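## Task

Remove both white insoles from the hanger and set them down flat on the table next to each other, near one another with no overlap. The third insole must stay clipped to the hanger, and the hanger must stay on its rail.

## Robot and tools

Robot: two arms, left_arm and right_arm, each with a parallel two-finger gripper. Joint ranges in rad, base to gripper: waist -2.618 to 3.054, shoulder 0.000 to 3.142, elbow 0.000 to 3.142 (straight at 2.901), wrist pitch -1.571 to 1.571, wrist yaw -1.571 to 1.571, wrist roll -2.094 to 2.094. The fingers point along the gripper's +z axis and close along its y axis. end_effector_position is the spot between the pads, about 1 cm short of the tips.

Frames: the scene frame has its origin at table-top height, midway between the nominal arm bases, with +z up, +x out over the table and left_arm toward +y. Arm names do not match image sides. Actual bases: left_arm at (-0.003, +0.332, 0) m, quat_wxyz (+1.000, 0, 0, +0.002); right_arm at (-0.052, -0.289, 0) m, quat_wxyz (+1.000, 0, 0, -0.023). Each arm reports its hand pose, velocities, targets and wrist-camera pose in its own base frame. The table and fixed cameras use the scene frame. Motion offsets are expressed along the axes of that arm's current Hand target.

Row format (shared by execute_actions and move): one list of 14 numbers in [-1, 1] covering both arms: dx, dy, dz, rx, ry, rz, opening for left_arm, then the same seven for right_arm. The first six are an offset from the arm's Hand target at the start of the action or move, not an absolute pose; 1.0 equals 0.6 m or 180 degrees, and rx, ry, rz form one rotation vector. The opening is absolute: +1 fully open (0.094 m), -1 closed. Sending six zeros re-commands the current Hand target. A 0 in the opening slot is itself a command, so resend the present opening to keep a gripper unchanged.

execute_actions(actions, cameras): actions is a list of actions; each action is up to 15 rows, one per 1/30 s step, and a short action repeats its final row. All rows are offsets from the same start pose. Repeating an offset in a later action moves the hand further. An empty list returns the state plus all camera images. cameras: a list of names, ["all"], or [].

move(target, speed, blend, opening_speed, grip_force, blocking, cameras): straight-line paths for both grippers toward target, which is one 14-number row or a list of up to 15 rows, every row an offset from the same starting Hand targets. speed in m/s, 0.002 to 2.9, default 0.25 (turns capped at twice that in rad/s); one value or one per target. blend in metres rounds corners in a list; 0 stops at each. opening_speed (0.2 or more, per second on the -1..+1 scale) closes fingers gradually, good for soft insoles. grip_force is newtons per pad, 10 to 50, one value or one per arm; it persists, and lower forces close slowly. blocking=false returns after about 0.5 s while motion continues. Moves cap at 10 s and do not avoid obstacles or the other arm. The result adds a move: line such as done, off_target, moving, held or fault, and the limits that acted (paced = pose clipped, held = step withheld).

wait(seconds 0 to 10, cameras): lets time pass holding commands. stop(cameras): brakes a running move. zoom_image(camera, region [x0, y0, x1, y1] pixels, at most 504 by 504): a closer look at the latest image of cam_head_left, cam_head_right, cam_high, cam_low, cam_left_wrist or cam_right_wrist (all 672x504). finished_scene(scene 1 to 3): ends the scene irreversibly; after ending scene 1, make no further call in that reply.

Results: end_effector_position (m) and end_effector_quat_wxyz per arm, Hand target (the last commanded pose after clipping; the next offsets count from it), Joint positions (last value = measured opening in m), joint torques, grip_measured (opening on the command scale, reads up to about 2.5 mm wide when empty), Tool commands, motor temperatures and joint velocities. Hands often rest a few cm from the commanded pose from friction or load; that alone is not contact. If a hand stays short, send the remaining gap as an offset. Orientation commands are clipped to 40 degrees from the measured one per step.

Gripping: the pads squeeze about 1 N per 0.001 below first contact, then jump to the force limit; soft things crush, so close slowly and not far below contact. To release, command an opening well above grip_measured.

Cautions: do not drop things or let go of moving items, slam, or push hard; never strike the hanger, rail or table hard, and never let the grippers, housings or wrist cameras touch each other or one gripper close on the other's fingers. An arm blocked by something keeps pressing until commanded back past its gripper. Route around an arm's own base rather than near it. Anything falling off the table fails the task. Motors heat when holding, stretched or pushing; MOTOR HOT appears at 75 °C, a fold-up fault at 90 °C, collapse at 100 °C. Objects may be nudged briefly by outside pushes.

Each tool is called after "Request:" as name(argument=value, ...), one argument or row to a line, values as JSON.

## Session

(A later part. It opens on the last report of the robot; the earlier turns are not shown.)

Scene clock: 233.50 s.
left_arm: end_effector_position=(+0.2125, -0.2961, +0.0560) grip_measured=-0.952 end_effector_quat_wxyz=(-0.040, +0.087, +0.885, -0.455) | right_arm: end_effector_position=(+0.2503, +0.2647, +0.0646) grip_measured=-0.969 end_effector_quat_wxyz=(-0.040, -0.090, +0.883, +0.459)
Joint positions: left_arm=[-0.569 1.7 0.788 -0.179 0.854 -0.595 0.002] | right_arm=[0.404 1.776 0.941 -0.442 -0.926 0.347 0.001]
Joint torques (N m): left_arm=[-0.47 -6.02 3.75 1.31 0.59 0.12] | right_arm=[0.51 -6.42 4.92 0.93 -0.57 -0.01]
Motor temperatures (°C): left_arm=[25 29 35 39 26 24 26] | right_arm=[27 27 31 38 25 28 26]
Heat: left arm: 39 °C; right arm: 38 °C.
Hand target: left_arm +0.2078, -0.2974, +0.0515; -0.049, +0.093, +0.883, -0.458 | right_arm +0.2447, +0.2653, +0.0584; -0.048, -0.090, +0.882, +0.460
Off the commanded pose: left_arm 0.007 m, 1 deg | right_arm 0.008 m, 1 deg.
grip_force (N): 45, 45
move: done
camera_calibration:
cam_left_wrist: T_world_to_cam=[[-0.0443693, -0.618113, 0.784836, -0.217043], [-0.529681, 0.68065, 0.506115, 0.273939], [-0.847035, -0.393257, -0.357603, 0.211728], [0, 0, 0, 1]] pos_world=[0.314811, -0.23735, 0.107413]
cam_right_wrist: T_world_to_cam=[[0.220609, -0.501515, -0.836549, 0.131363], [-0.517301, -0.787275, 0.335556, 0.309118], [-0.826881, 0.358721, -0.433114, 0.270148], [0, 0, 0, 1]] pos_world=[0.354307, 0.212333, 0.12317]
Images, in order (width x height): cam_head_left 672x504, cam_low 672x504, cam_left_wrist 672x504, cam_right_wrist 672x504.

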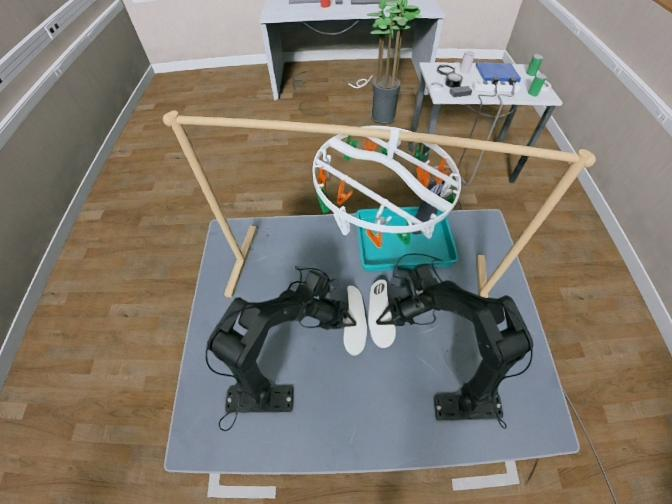

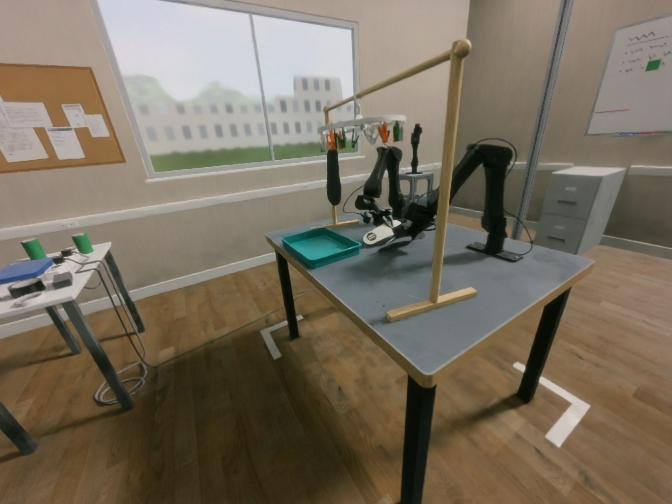

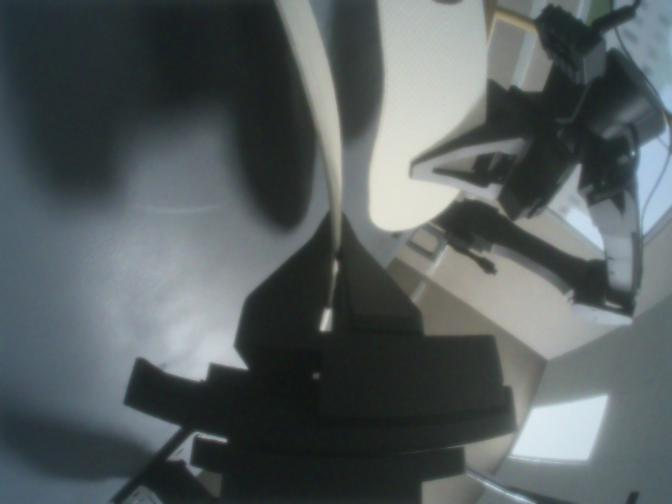

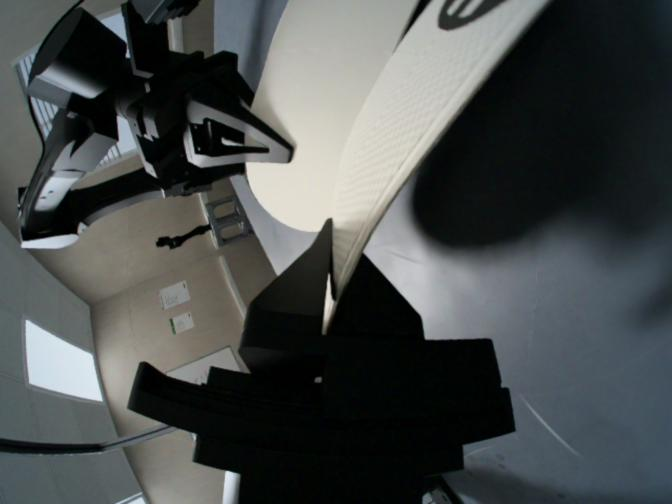

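Request:
move(
  target=[0,0.0375,0.022,0,0,0,-1,0,-0.0415,0.025,0,0,0,-1],
  speed=0.08,
  cameras=["cam_head_left","cam_low","cam_left_wrist","cam_right_wrist"],
)

Request:
zoom_image(
  camera="cam_low",
  region=[320, 160, 500, 280],
)

Request:
zoom_image(
  camera="cam_head_left",
  region=[290, 250, 450, 370],
)

Scene clock: 243.63 s.
left_arm: end_effector_position=(+0.2123, -0.2966, +0.0321) grip_measured=-0.952 end_effector_quat_wxyz=(-0.041, +0.088, +0.884, -0.457) | right_arm: end_effector_position=(+0.2495, +0.2644, +0.0366) grip_measured=-0.969 end_effector_quat_wxyz=(-0.042, -0.089, +0.883, +0.459)
Joint positions: left_arm=[-0.569 1.775 0.75 -0.066 0.859 -0.592 0.002] | right_arm=[0.404 1.845 0.892 -0.328 -0.926 0.348 0.001]
Joint torques (N m): left_arm=[0.18 -5.96 3.19 1.3 0.57 0.19] | right_arm=[0.01 -6.12 4.68 0.92 -0.58 -0.11]
Heat: left arm: 39 °C; right arm: 38 °C.
Hand target: left_arm +0.2082, -0.2953, +0.0255; -0.049, +0.093, +0.883, -0.458 | right_arm +0.2450, +0.2633, +0.0294; -0.048, -0.090, +0.882, +0.460
Off the commanded pose: left_arm 0.008 m, 1 deg | right_arm 0.009 m, 1 deg.
grip_force (N): 45, 45
move: done
camera_calibration:
cam_left_wrist: T_world_to_cam=[[-0.04598, -0.615171, 0.787052, -0.197454], [-0.52694, 0.684289, 0.504066, 0.286837], [-0.848658, -0.391552, -0.355621, 0.203555], [0, 0, 0, 1]] pos_world=[0.314815, -0.238045, 0.0832103]
cam_right_wrist: T_world_to_cam=[[0.217555, -0.5028, -0.836577, 0.10902], [-0.516275, -0.786669, 0.338545, 0.317294], [-0.82833, 0.358252, -0.430727, 0.257885], [0, 0, 0, 1]] pos_world=[0.353706, 0.212033, 0.0948634]
Images, in order (width x height): cam_head_left 672x504, cam_low 672x504, cam_left_wrist 672x504, cam_right_wrist 672x504.

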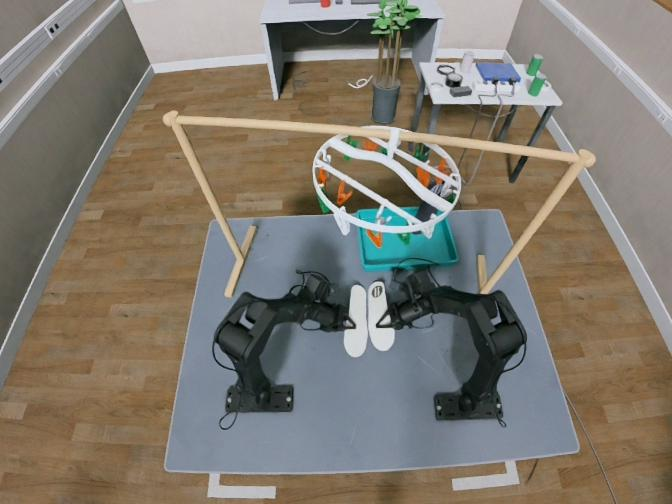

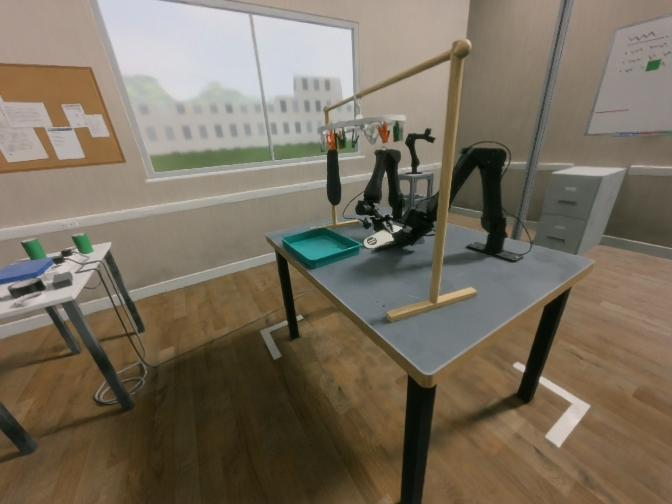

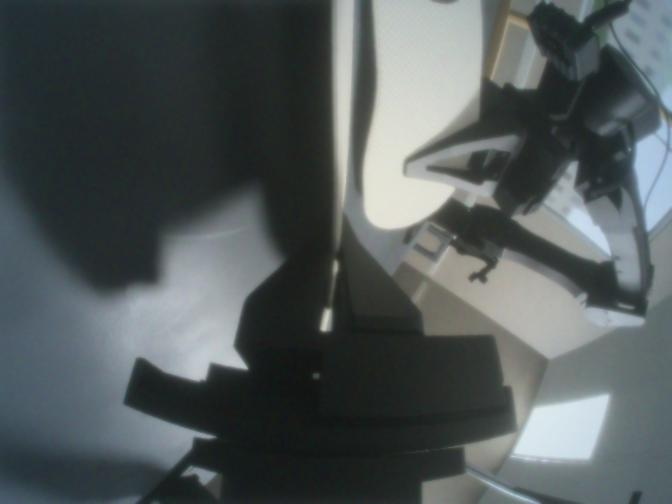

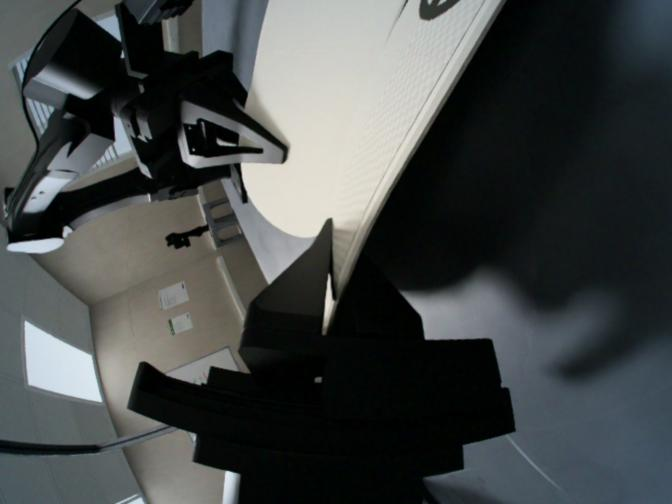

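Scaled by 2.800.

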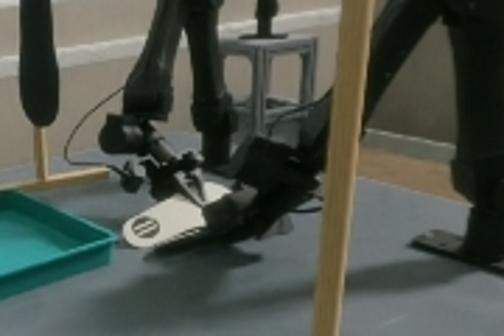

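Scaled by 3.150.

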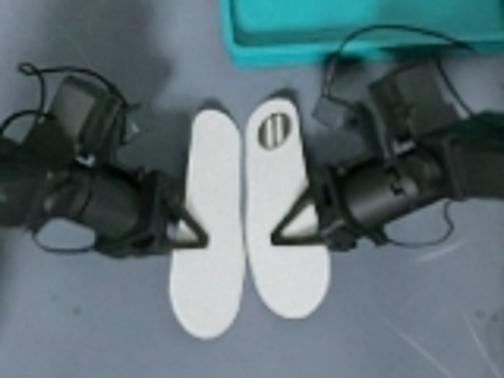

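Request:
move(
  target=[
    [0,0.0175,0.004,0,0,0,-1,0,-0.020,0.006,0,0,0,-1],
    [0,0.0175,0.004,0,0,0,-0.72,0,-0.020,0.006,0,0,0,-0.72],
  ],
  speed=0.05,
  opening_speed=0.4,
  cameras=["cam_head_left","cam_low","cam_left_wrist","cam_right_wrist"],
)

Request:
zoom_image(
  camera="cam_head_left",
  region=[290, 250, 450, 370],
)

Request:
zoom_image(
  camera="cam_low",
  region=[320, 160, 500, 280],
)

Scene clock: 257.20 s.
left_arm: end_effector_position=(+0.2119, -0.2945, +0.0232) grip_measured=-0.722 end_effector_quat_wxyz=(-0.042, +0.092, +0.883, -0.458) | right_arm: end_effector_position=(+0.2491, +0.2623, +0.0249) grip_measured=-0.721 end_effector_quat_wxyz=(-0.043, -0.091, +0.884, +0.457)
Joint positions: left_arm=[-0.561 1.803 0.737 -0.035 0.867 -0.575 0.013] | right_arm=[0.398 1.877 0.878 -0.295 -0.926 0.332 0.013]
Joint torques (N m): left_arm=[0.75 -5.86 2.96 1.28 0.56 0.19] | right_arm=[-0.59 -6.02 4.46 0.9 -0.63 -0.16]
Heat: left arm: 39 °C; right arm: 37 °C.
Hand target: left_arm +0.2090, -0.2913, +0.0156; -0.049, +0.093, +0.883, -0.458 | right_arm +0.2457, +0.2594, +0.0175; -0.048, -0.090, +0.882, +0.460
Off the commanded pose: left_arm 0.009 m, 1 deg | right_arm 0.009 m, 1 deg.
grip_force (N): 45, 45
move: done
camera_calibration:
cam_left_wrist: T_world_to_cam=[[-0.0513658, -0.611985, 0.7892, -0.187173], [-0.523277, 0.689572, 0.50067, 0.290525], [-0.850613, -0.387253, -0.355658, 0.202571], [0, 0, 0, 1]] pos_world=[0.31472, -0.236439, 0.074306]
cam_right_wrist: T_world_to_cam=[[0.220039, -0.504205, -0.835081, 0.0979035], [-0.513387, -0.787772, 0.340366, 0.319004], [-0.829468, 0.353826, -0.432193, 0.254717], [0, 0, 0, 1]] pos_world=[0.353509, 0.21054, 0.0832662]
Images, in order (width x height): cam_head_left 672x504, cam_low 672x504, cam_left_wrist 672x504, cam_right_wrist 672x504.

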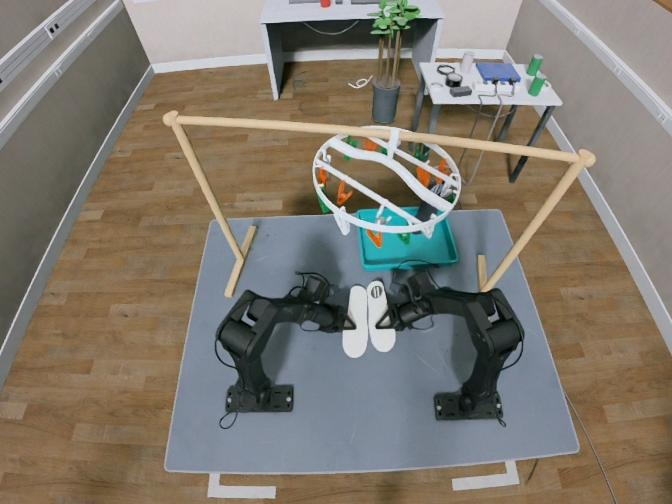

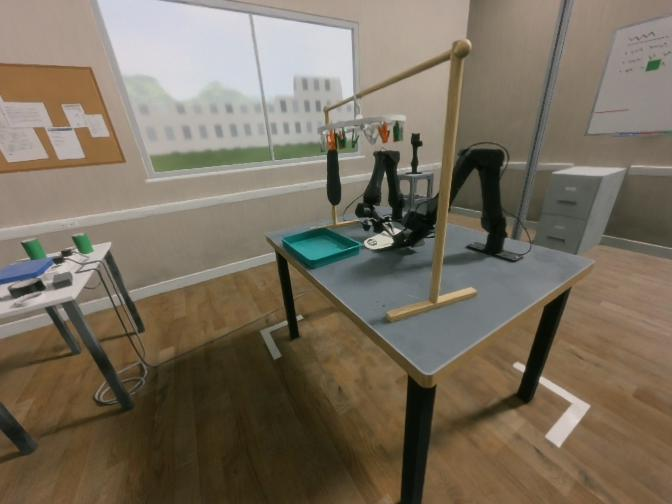

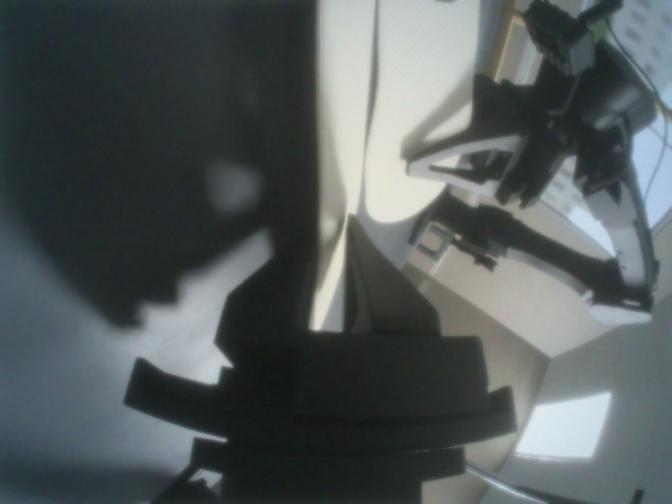

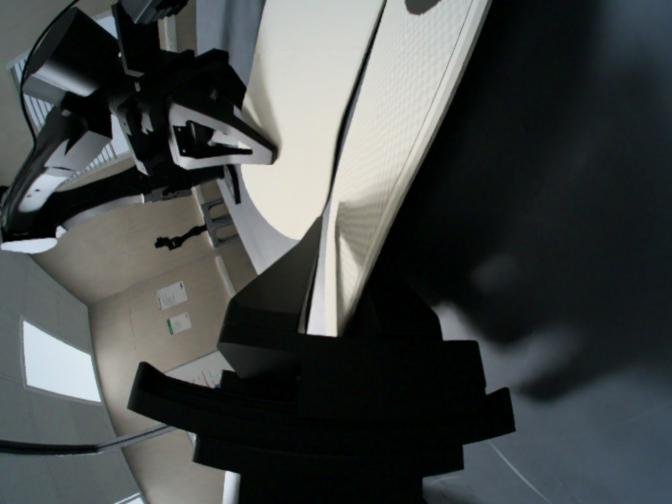

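Scaled by 3.150.

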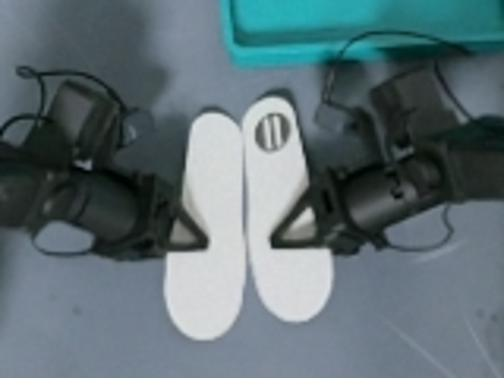

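Scaled by 2.800.

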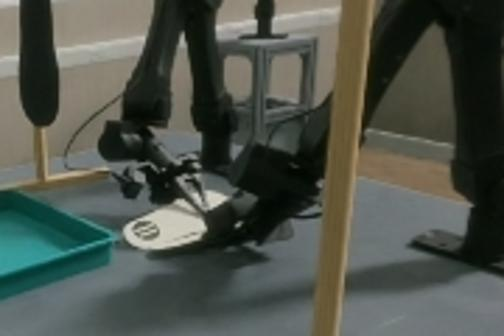

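Request:
move(
  target=[
    [0,0.0765,-0.109,0,0,0,-0.72,0,-0.0765,-0.109,0,0,0,-0.72],
    [0,-0.022,-0.26,0,0,0,-0.72,0,0.022,-0.26,0,0,0,-0.72],
  ],
  speed=[0.12,0.25],
  blend=[0.01,0],
  cameras=["cam_head_left","cam_low","cam_head_right"],
)

Request:
zoom_image(
  camera="cam_head_left",
  region=[290, 250, 450, 370],
)

Request:
zoom_image(
  camera="cam_low",
  region=[320, 160, 500, 280],
)

Scene clock: 268.17 s.
left_arm: end_effector_position=(+0.2272, -0.1743, +0.1134) grip_measured=-0.722 end_effector_quat_wxyz=(-0.054, +0.088, +0.884, -0.455) | right_arm: end_effector_position=(+0.2635, +0.1430, +0.1127) grip_measured=-0.721 end_effector_quat_wxyz=(-0.057, -0.084, +0.883, +0.459)
Joint positions: left_arm=[-0.122 1.633 1.009 -1.079 0.946 0.145 0.013] | right_arm=[-0.008 1.811 1.196 -1.268 -0.925 -0.355 0.013]
Joint torques (N m): left_arm=[0.69 -5.26 6.41 0.1 0.56 0.22] | right_arm=[-0.51 -6.54 9.16 -0.37 -0.52 -0.16]
Heat: left arm: 39 °C; right arm: 37 °C.
Hand target: left_arm +0.2341, -0.1740, +0.1161; -0.049, +0.093, +0.883, -0.458 | right_arm +0.2704, +0.1416, +0.1176; -0.048, -0.090, +0.882, +0.460
Off the commanded pose: left_arm 0.007 m, 1 deg | right_arm 0.009 m, 1 deg.
grip_force (N): 45, 45
move: done
Images, in order (width x height): cam_head_left 672x504, cam_head_right 672x504, cam_low 672x504.

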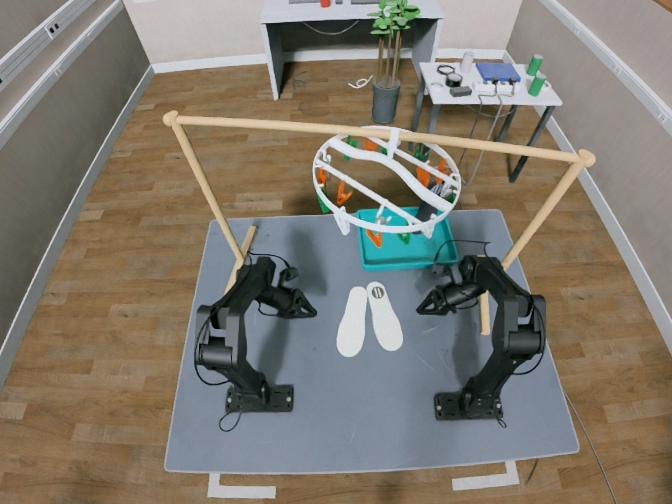

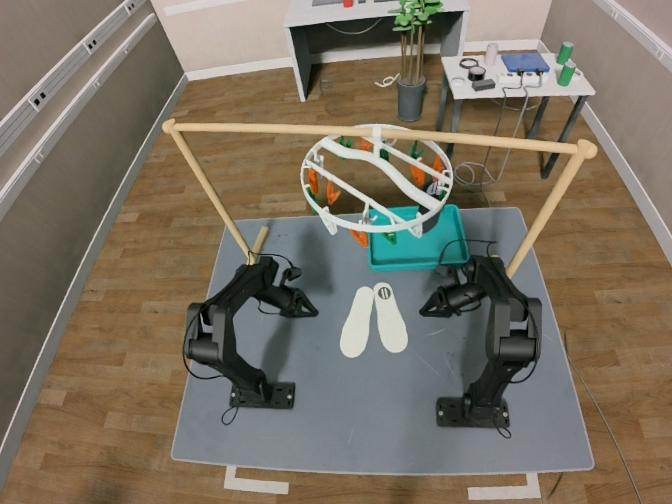

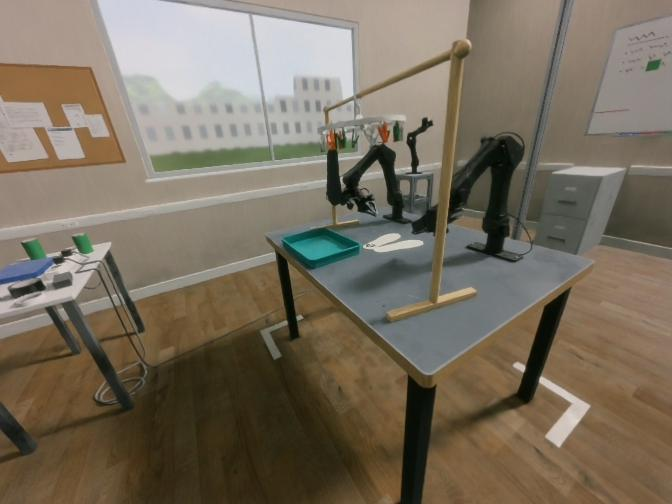

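Scaled by 3.150.

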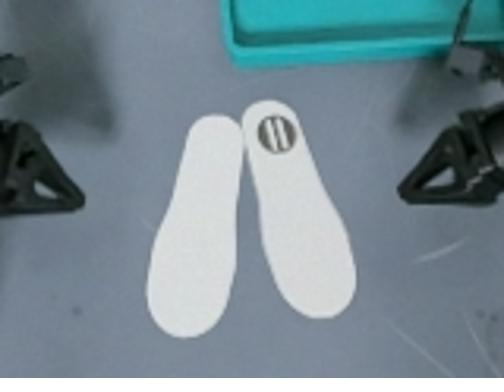

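Scaled by 2.800.

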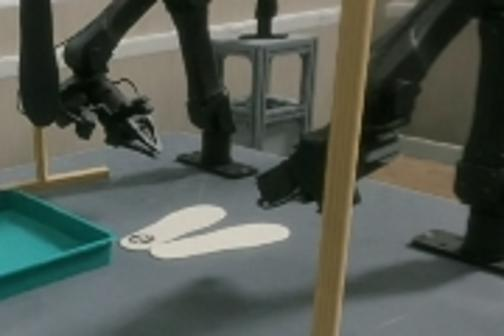

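Request:
move(
  target=[
    [0.077,-0.012,0.1945,0,0,0,-1,0.071,-0.010,0.169,0,0,0,-1],
    [0.077,0.0495,0.2375,0,0,0,-1,0.071,-0.074,0.214,0,0,0,-1],
    [0.067,0.0215,0.2775,0,0,0,-1,0.063,-0.0457,0.2545,0,0,0,-1],
    [0.067,-0.074,0.2105,0,0,0,-1,0.063,0.05,0.1875,0,0,0,-1],
  ],
  speed=[0.3,0.06,0.06,0.15],
  cameras=["cam_head_left","cam_low"],
)

Request:
zoom_image(
  camera="cam_head_left",
  region=[290, 250, 450, 370],
)

Scene clock: 304.10 s.
left_arm: end_effector_position=(+0.1661, -0.2878, +0.0714) grip_measured=-0.987 end_effector_quat_wxyz=(-0.057, +0.082, +0.885, -0.455) | right_arm: end_effector_position=(+0.2075, +0.2373, +0.0683) grip_measured=-0.993 end_effector_quat_wxyz=(-0.057, -0.077, +0.885, +0.456)
Joint positions: left_arm=[-0.635 1.509 0.656 -0.2 0.84 -0.686 0.001] | right_arm=[0.37 1.616 0.782 -0.519 -0.937 0.307 0]
Joint torques (N m): left_arm=[-0.68 -6.99 6.17 1.1 0.39 0.11] | right_arm=[0.55 -6.48 8.96 0.5 -0.56 -0.14]
Heat: left arm: 36 °C; right arm: 36 °C.
Hand target: left_arm +0.1678, -0.2916, +0.0797; -0.049, +0.093, +0.883, -0.458 | right_arm +0.2111, +0.2412, +0.0779; -0.048, -0.090, +0.882, +0.460
Off the commanded pose: left_arm 0.009 m, 2 deg | right_arm 0.011 m, 2 deg.
grip_force (N): 45, 45
move: off_target (right_arm)
Images, in order (width x height): cam_head_left 672x504, cam_low 672x504.

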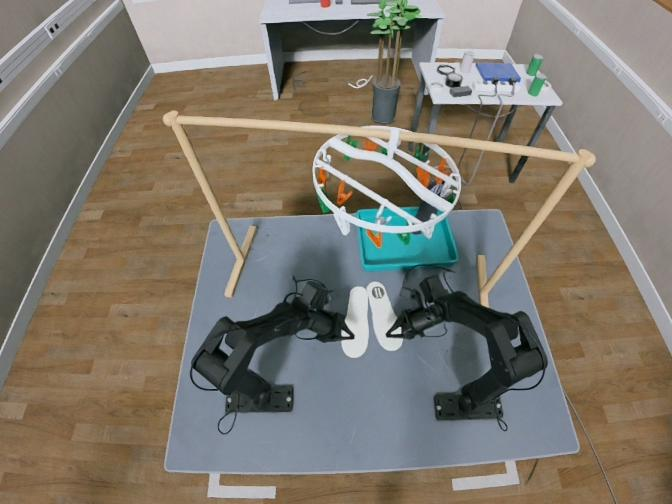

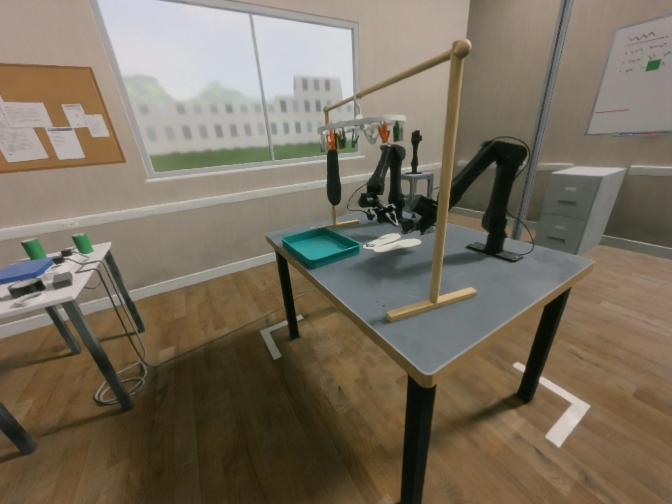

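Scaled by 3.150.

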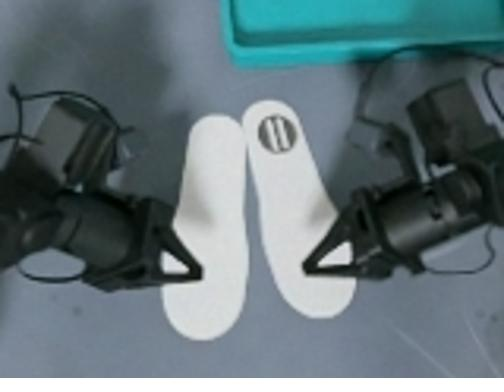

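Request:
move(
  target=[
    [0.035,0.066,-0.153,0,0,0,-1,0.008,-0.028,-0.0405,0,0,0,-1],
    [0.035,0.066,-0.153,0,0,0,-1,0.008,-0.136,0.035,0,0,0,-1],
    [0.035,0.066,-0.153,0,0,0,-1,-0.001,-0.102,0.0836,0,0,0,-1],
    [0.035,0.066,-0.153,0,0,0,-1,-0.001,-0.006,0.0166,0,0,0,-1],
    [0.035,0.066,-0.153,0,0,0,-1,0.035,-0.066,-0.153,0,0,0,-1],
  ],
  speed=[0.2,0.06,0.06,0.2,0.3],
  blend=[0.005,0,0.005,0.02,0],
  cameras=["cam_head_left","cam_low"],
)

Request:
zoom_image(
  camera="cam_head_left",
  region=[290, 250, 450, 370],
)

Request:
zoom_image(
  camera="cam_low",
  region=[350, 210, 440, 270],
)

Scene clock: 323.77 s.
left_arm: end_effector_position=(+0.1625, -0.1897, +0.0942) grip_measured=-0.987 end_effector_quat_wxyz=(-0.053, +0.088, +0.887, -0.449) | right_arm: end_effector_position=(+0.2034, +0.1423, +0.0946) grip_measured=-0.993 end_effector_quat_wxyz=(-0.054, -0.087, +0.883, +0.458)
Joint positions: left_arm=[-0.246 1.373 0.697 -0.854 0.938 -0.068 0.001] | right_arm=[-0.013 1.621 0.897 -1.158 -0.923 -0.364 0]
Joint torques (N m): left_arm=[0.75 -3.3 6.23 0.37 0.72 0.2] | right_arm=[-0.59 -4.05 8.72 -0.34 -0.53 -0.16]
Heat: left arm: 36 °C; right arm: 35 °C.
Hand target: left_arm +0.1677, -0.1915, +0.1002; -0.049, +0.093, +0.883, -0.458 | right_arm +0.2105, +0.1409, +0.0981; -0.048, -0.090, +0.882, +0.460
Off the commanded pose: left_arm 0.008 m, 1 deg | right_arm 0.008 m, 1 deg.
grip_force (N): 45, 45
move: done
Images, in order (width x height): cam_head_left 672x504, cam_low 672x504.

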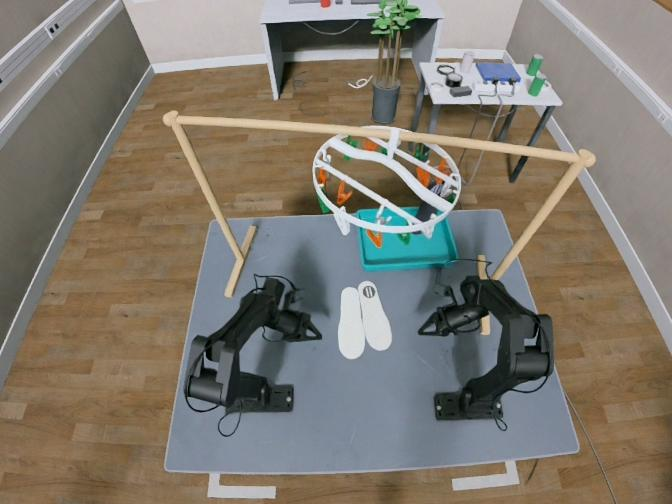

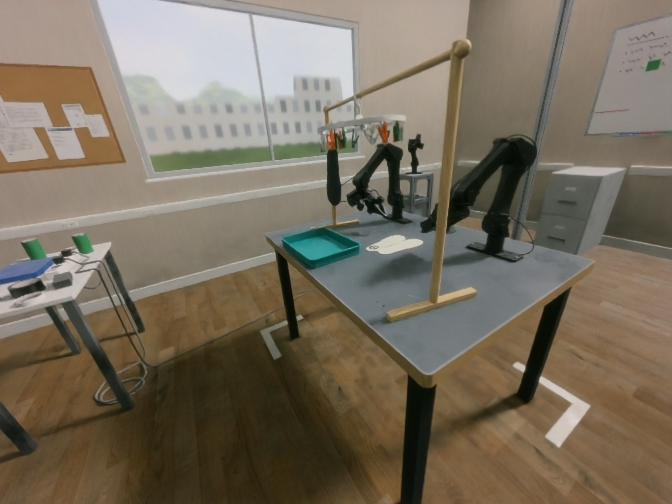

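Scaled by 3.150.

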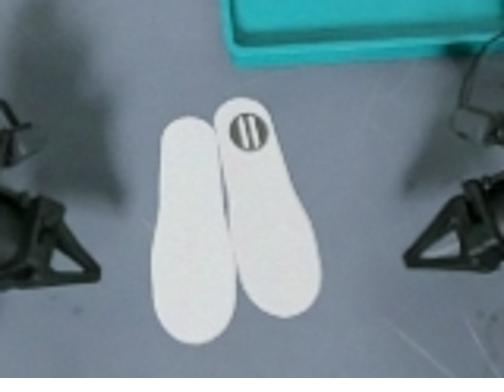

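Scaled by 5.600.

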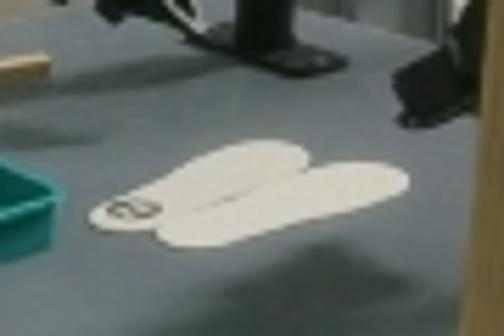

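Request:
zoom_image(
  camera="cam_head_left",
  region=[330, 275, 400, 365],
)

Scaled by 5.600.

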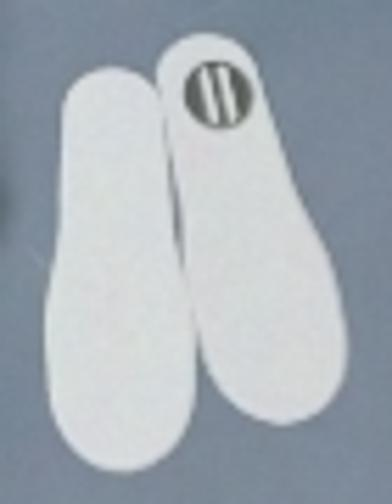

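Request:
move(
  target=[
    [0,0,0,0,0,0,-1,-0.160,0.0285,0.1717,0,0,0,-1],
    [0,0,0,0,0,0,-1,-0.160,-0.0465,0.2243,0,0,0,-1],
    [0,0,0,0,0,0,-1,-0.156,-0.0617,0.2028,0,0,0,-1],
    [0,0,0,0,0,0,-1,-0.156,0.02,0.1455,0,0,0,-1],
    [0,0,0,0,0,0,-1,0,0,0,0,0,0,-1],
  ],
  speed=[0.3,0.06,0.05,0.2,0.3],
  blend=[0.005,0,0,0.02,0],
  cameras=["cam_head_left"],
)

Request:
zoom_image(
  camera="cam_head_left",
  region=[330, 275, 400, 365],
)

Scene clock: 346.00 s.
left_arm: end_effector_position=(+0.1625, -0.1897, +0.0942) grip_measured=-0.987 end_effector_quat_wxyz=(-0.053, +0.088, +0.887, -0.449) | right_arm: end_effector_position=(+0.2078, +0.1423, +0.0959) grip_measured=-0.993 end_effector_quat_wxyz=(-0.050, -0.089, +0.883, +0.458)
Joint positions: left_arm=[-0.246 1.373 0.697 -0.854 0.938 -0.068 0.001] | right_arm=[-0.012 1.629 0.914 -1.158 -0.923 -0.364 0]
Joint torques (N m): left_arm=[0.75 -3.33 6.27 0.37 0.71 0.21] | right_arm=[-0.61 -4.74 7.25 -0.36 -0.52 -0.17]
Motor temperatures (°C): left_arm=[25 30 35 34 26 24 25] | right_arm=[27 29 31 35 25 28 25]
Heat: left arm: 35 °C; right arm: 35 °C.
Hand target: left_arm +0.1677, -0.1915, +0.1002; -0.049, +0.093, +0.883, -0.458 | right_arm +0.2105, +0.1410, +0.0980; -0.048, -0.090, +0.882, +0.460
Off the commanded pose: left_arm 0.008 m, 1 deg | right_arm 0.004 m, 0 deg.
grip_force (N): 45, 45
move: done
Images, in order (width x height): cam_head_left 672x504.

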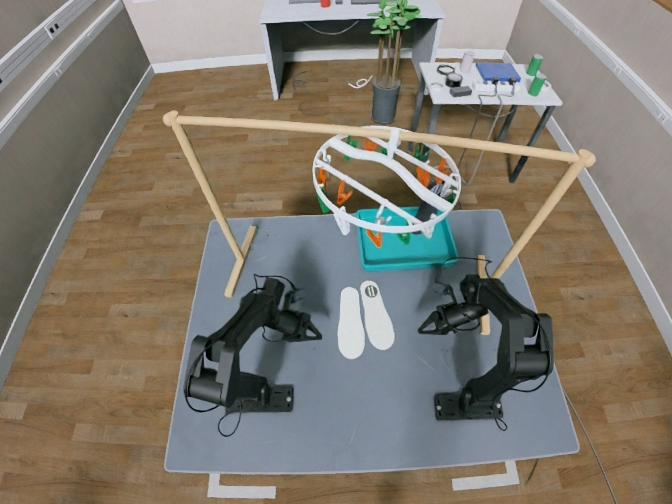

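Scaled by 5.600.

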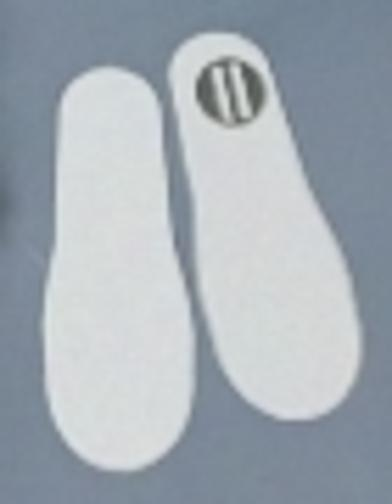

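Clean.

Request:
finished_scene(
  scene=2,
)

The scene is finished: the task was done.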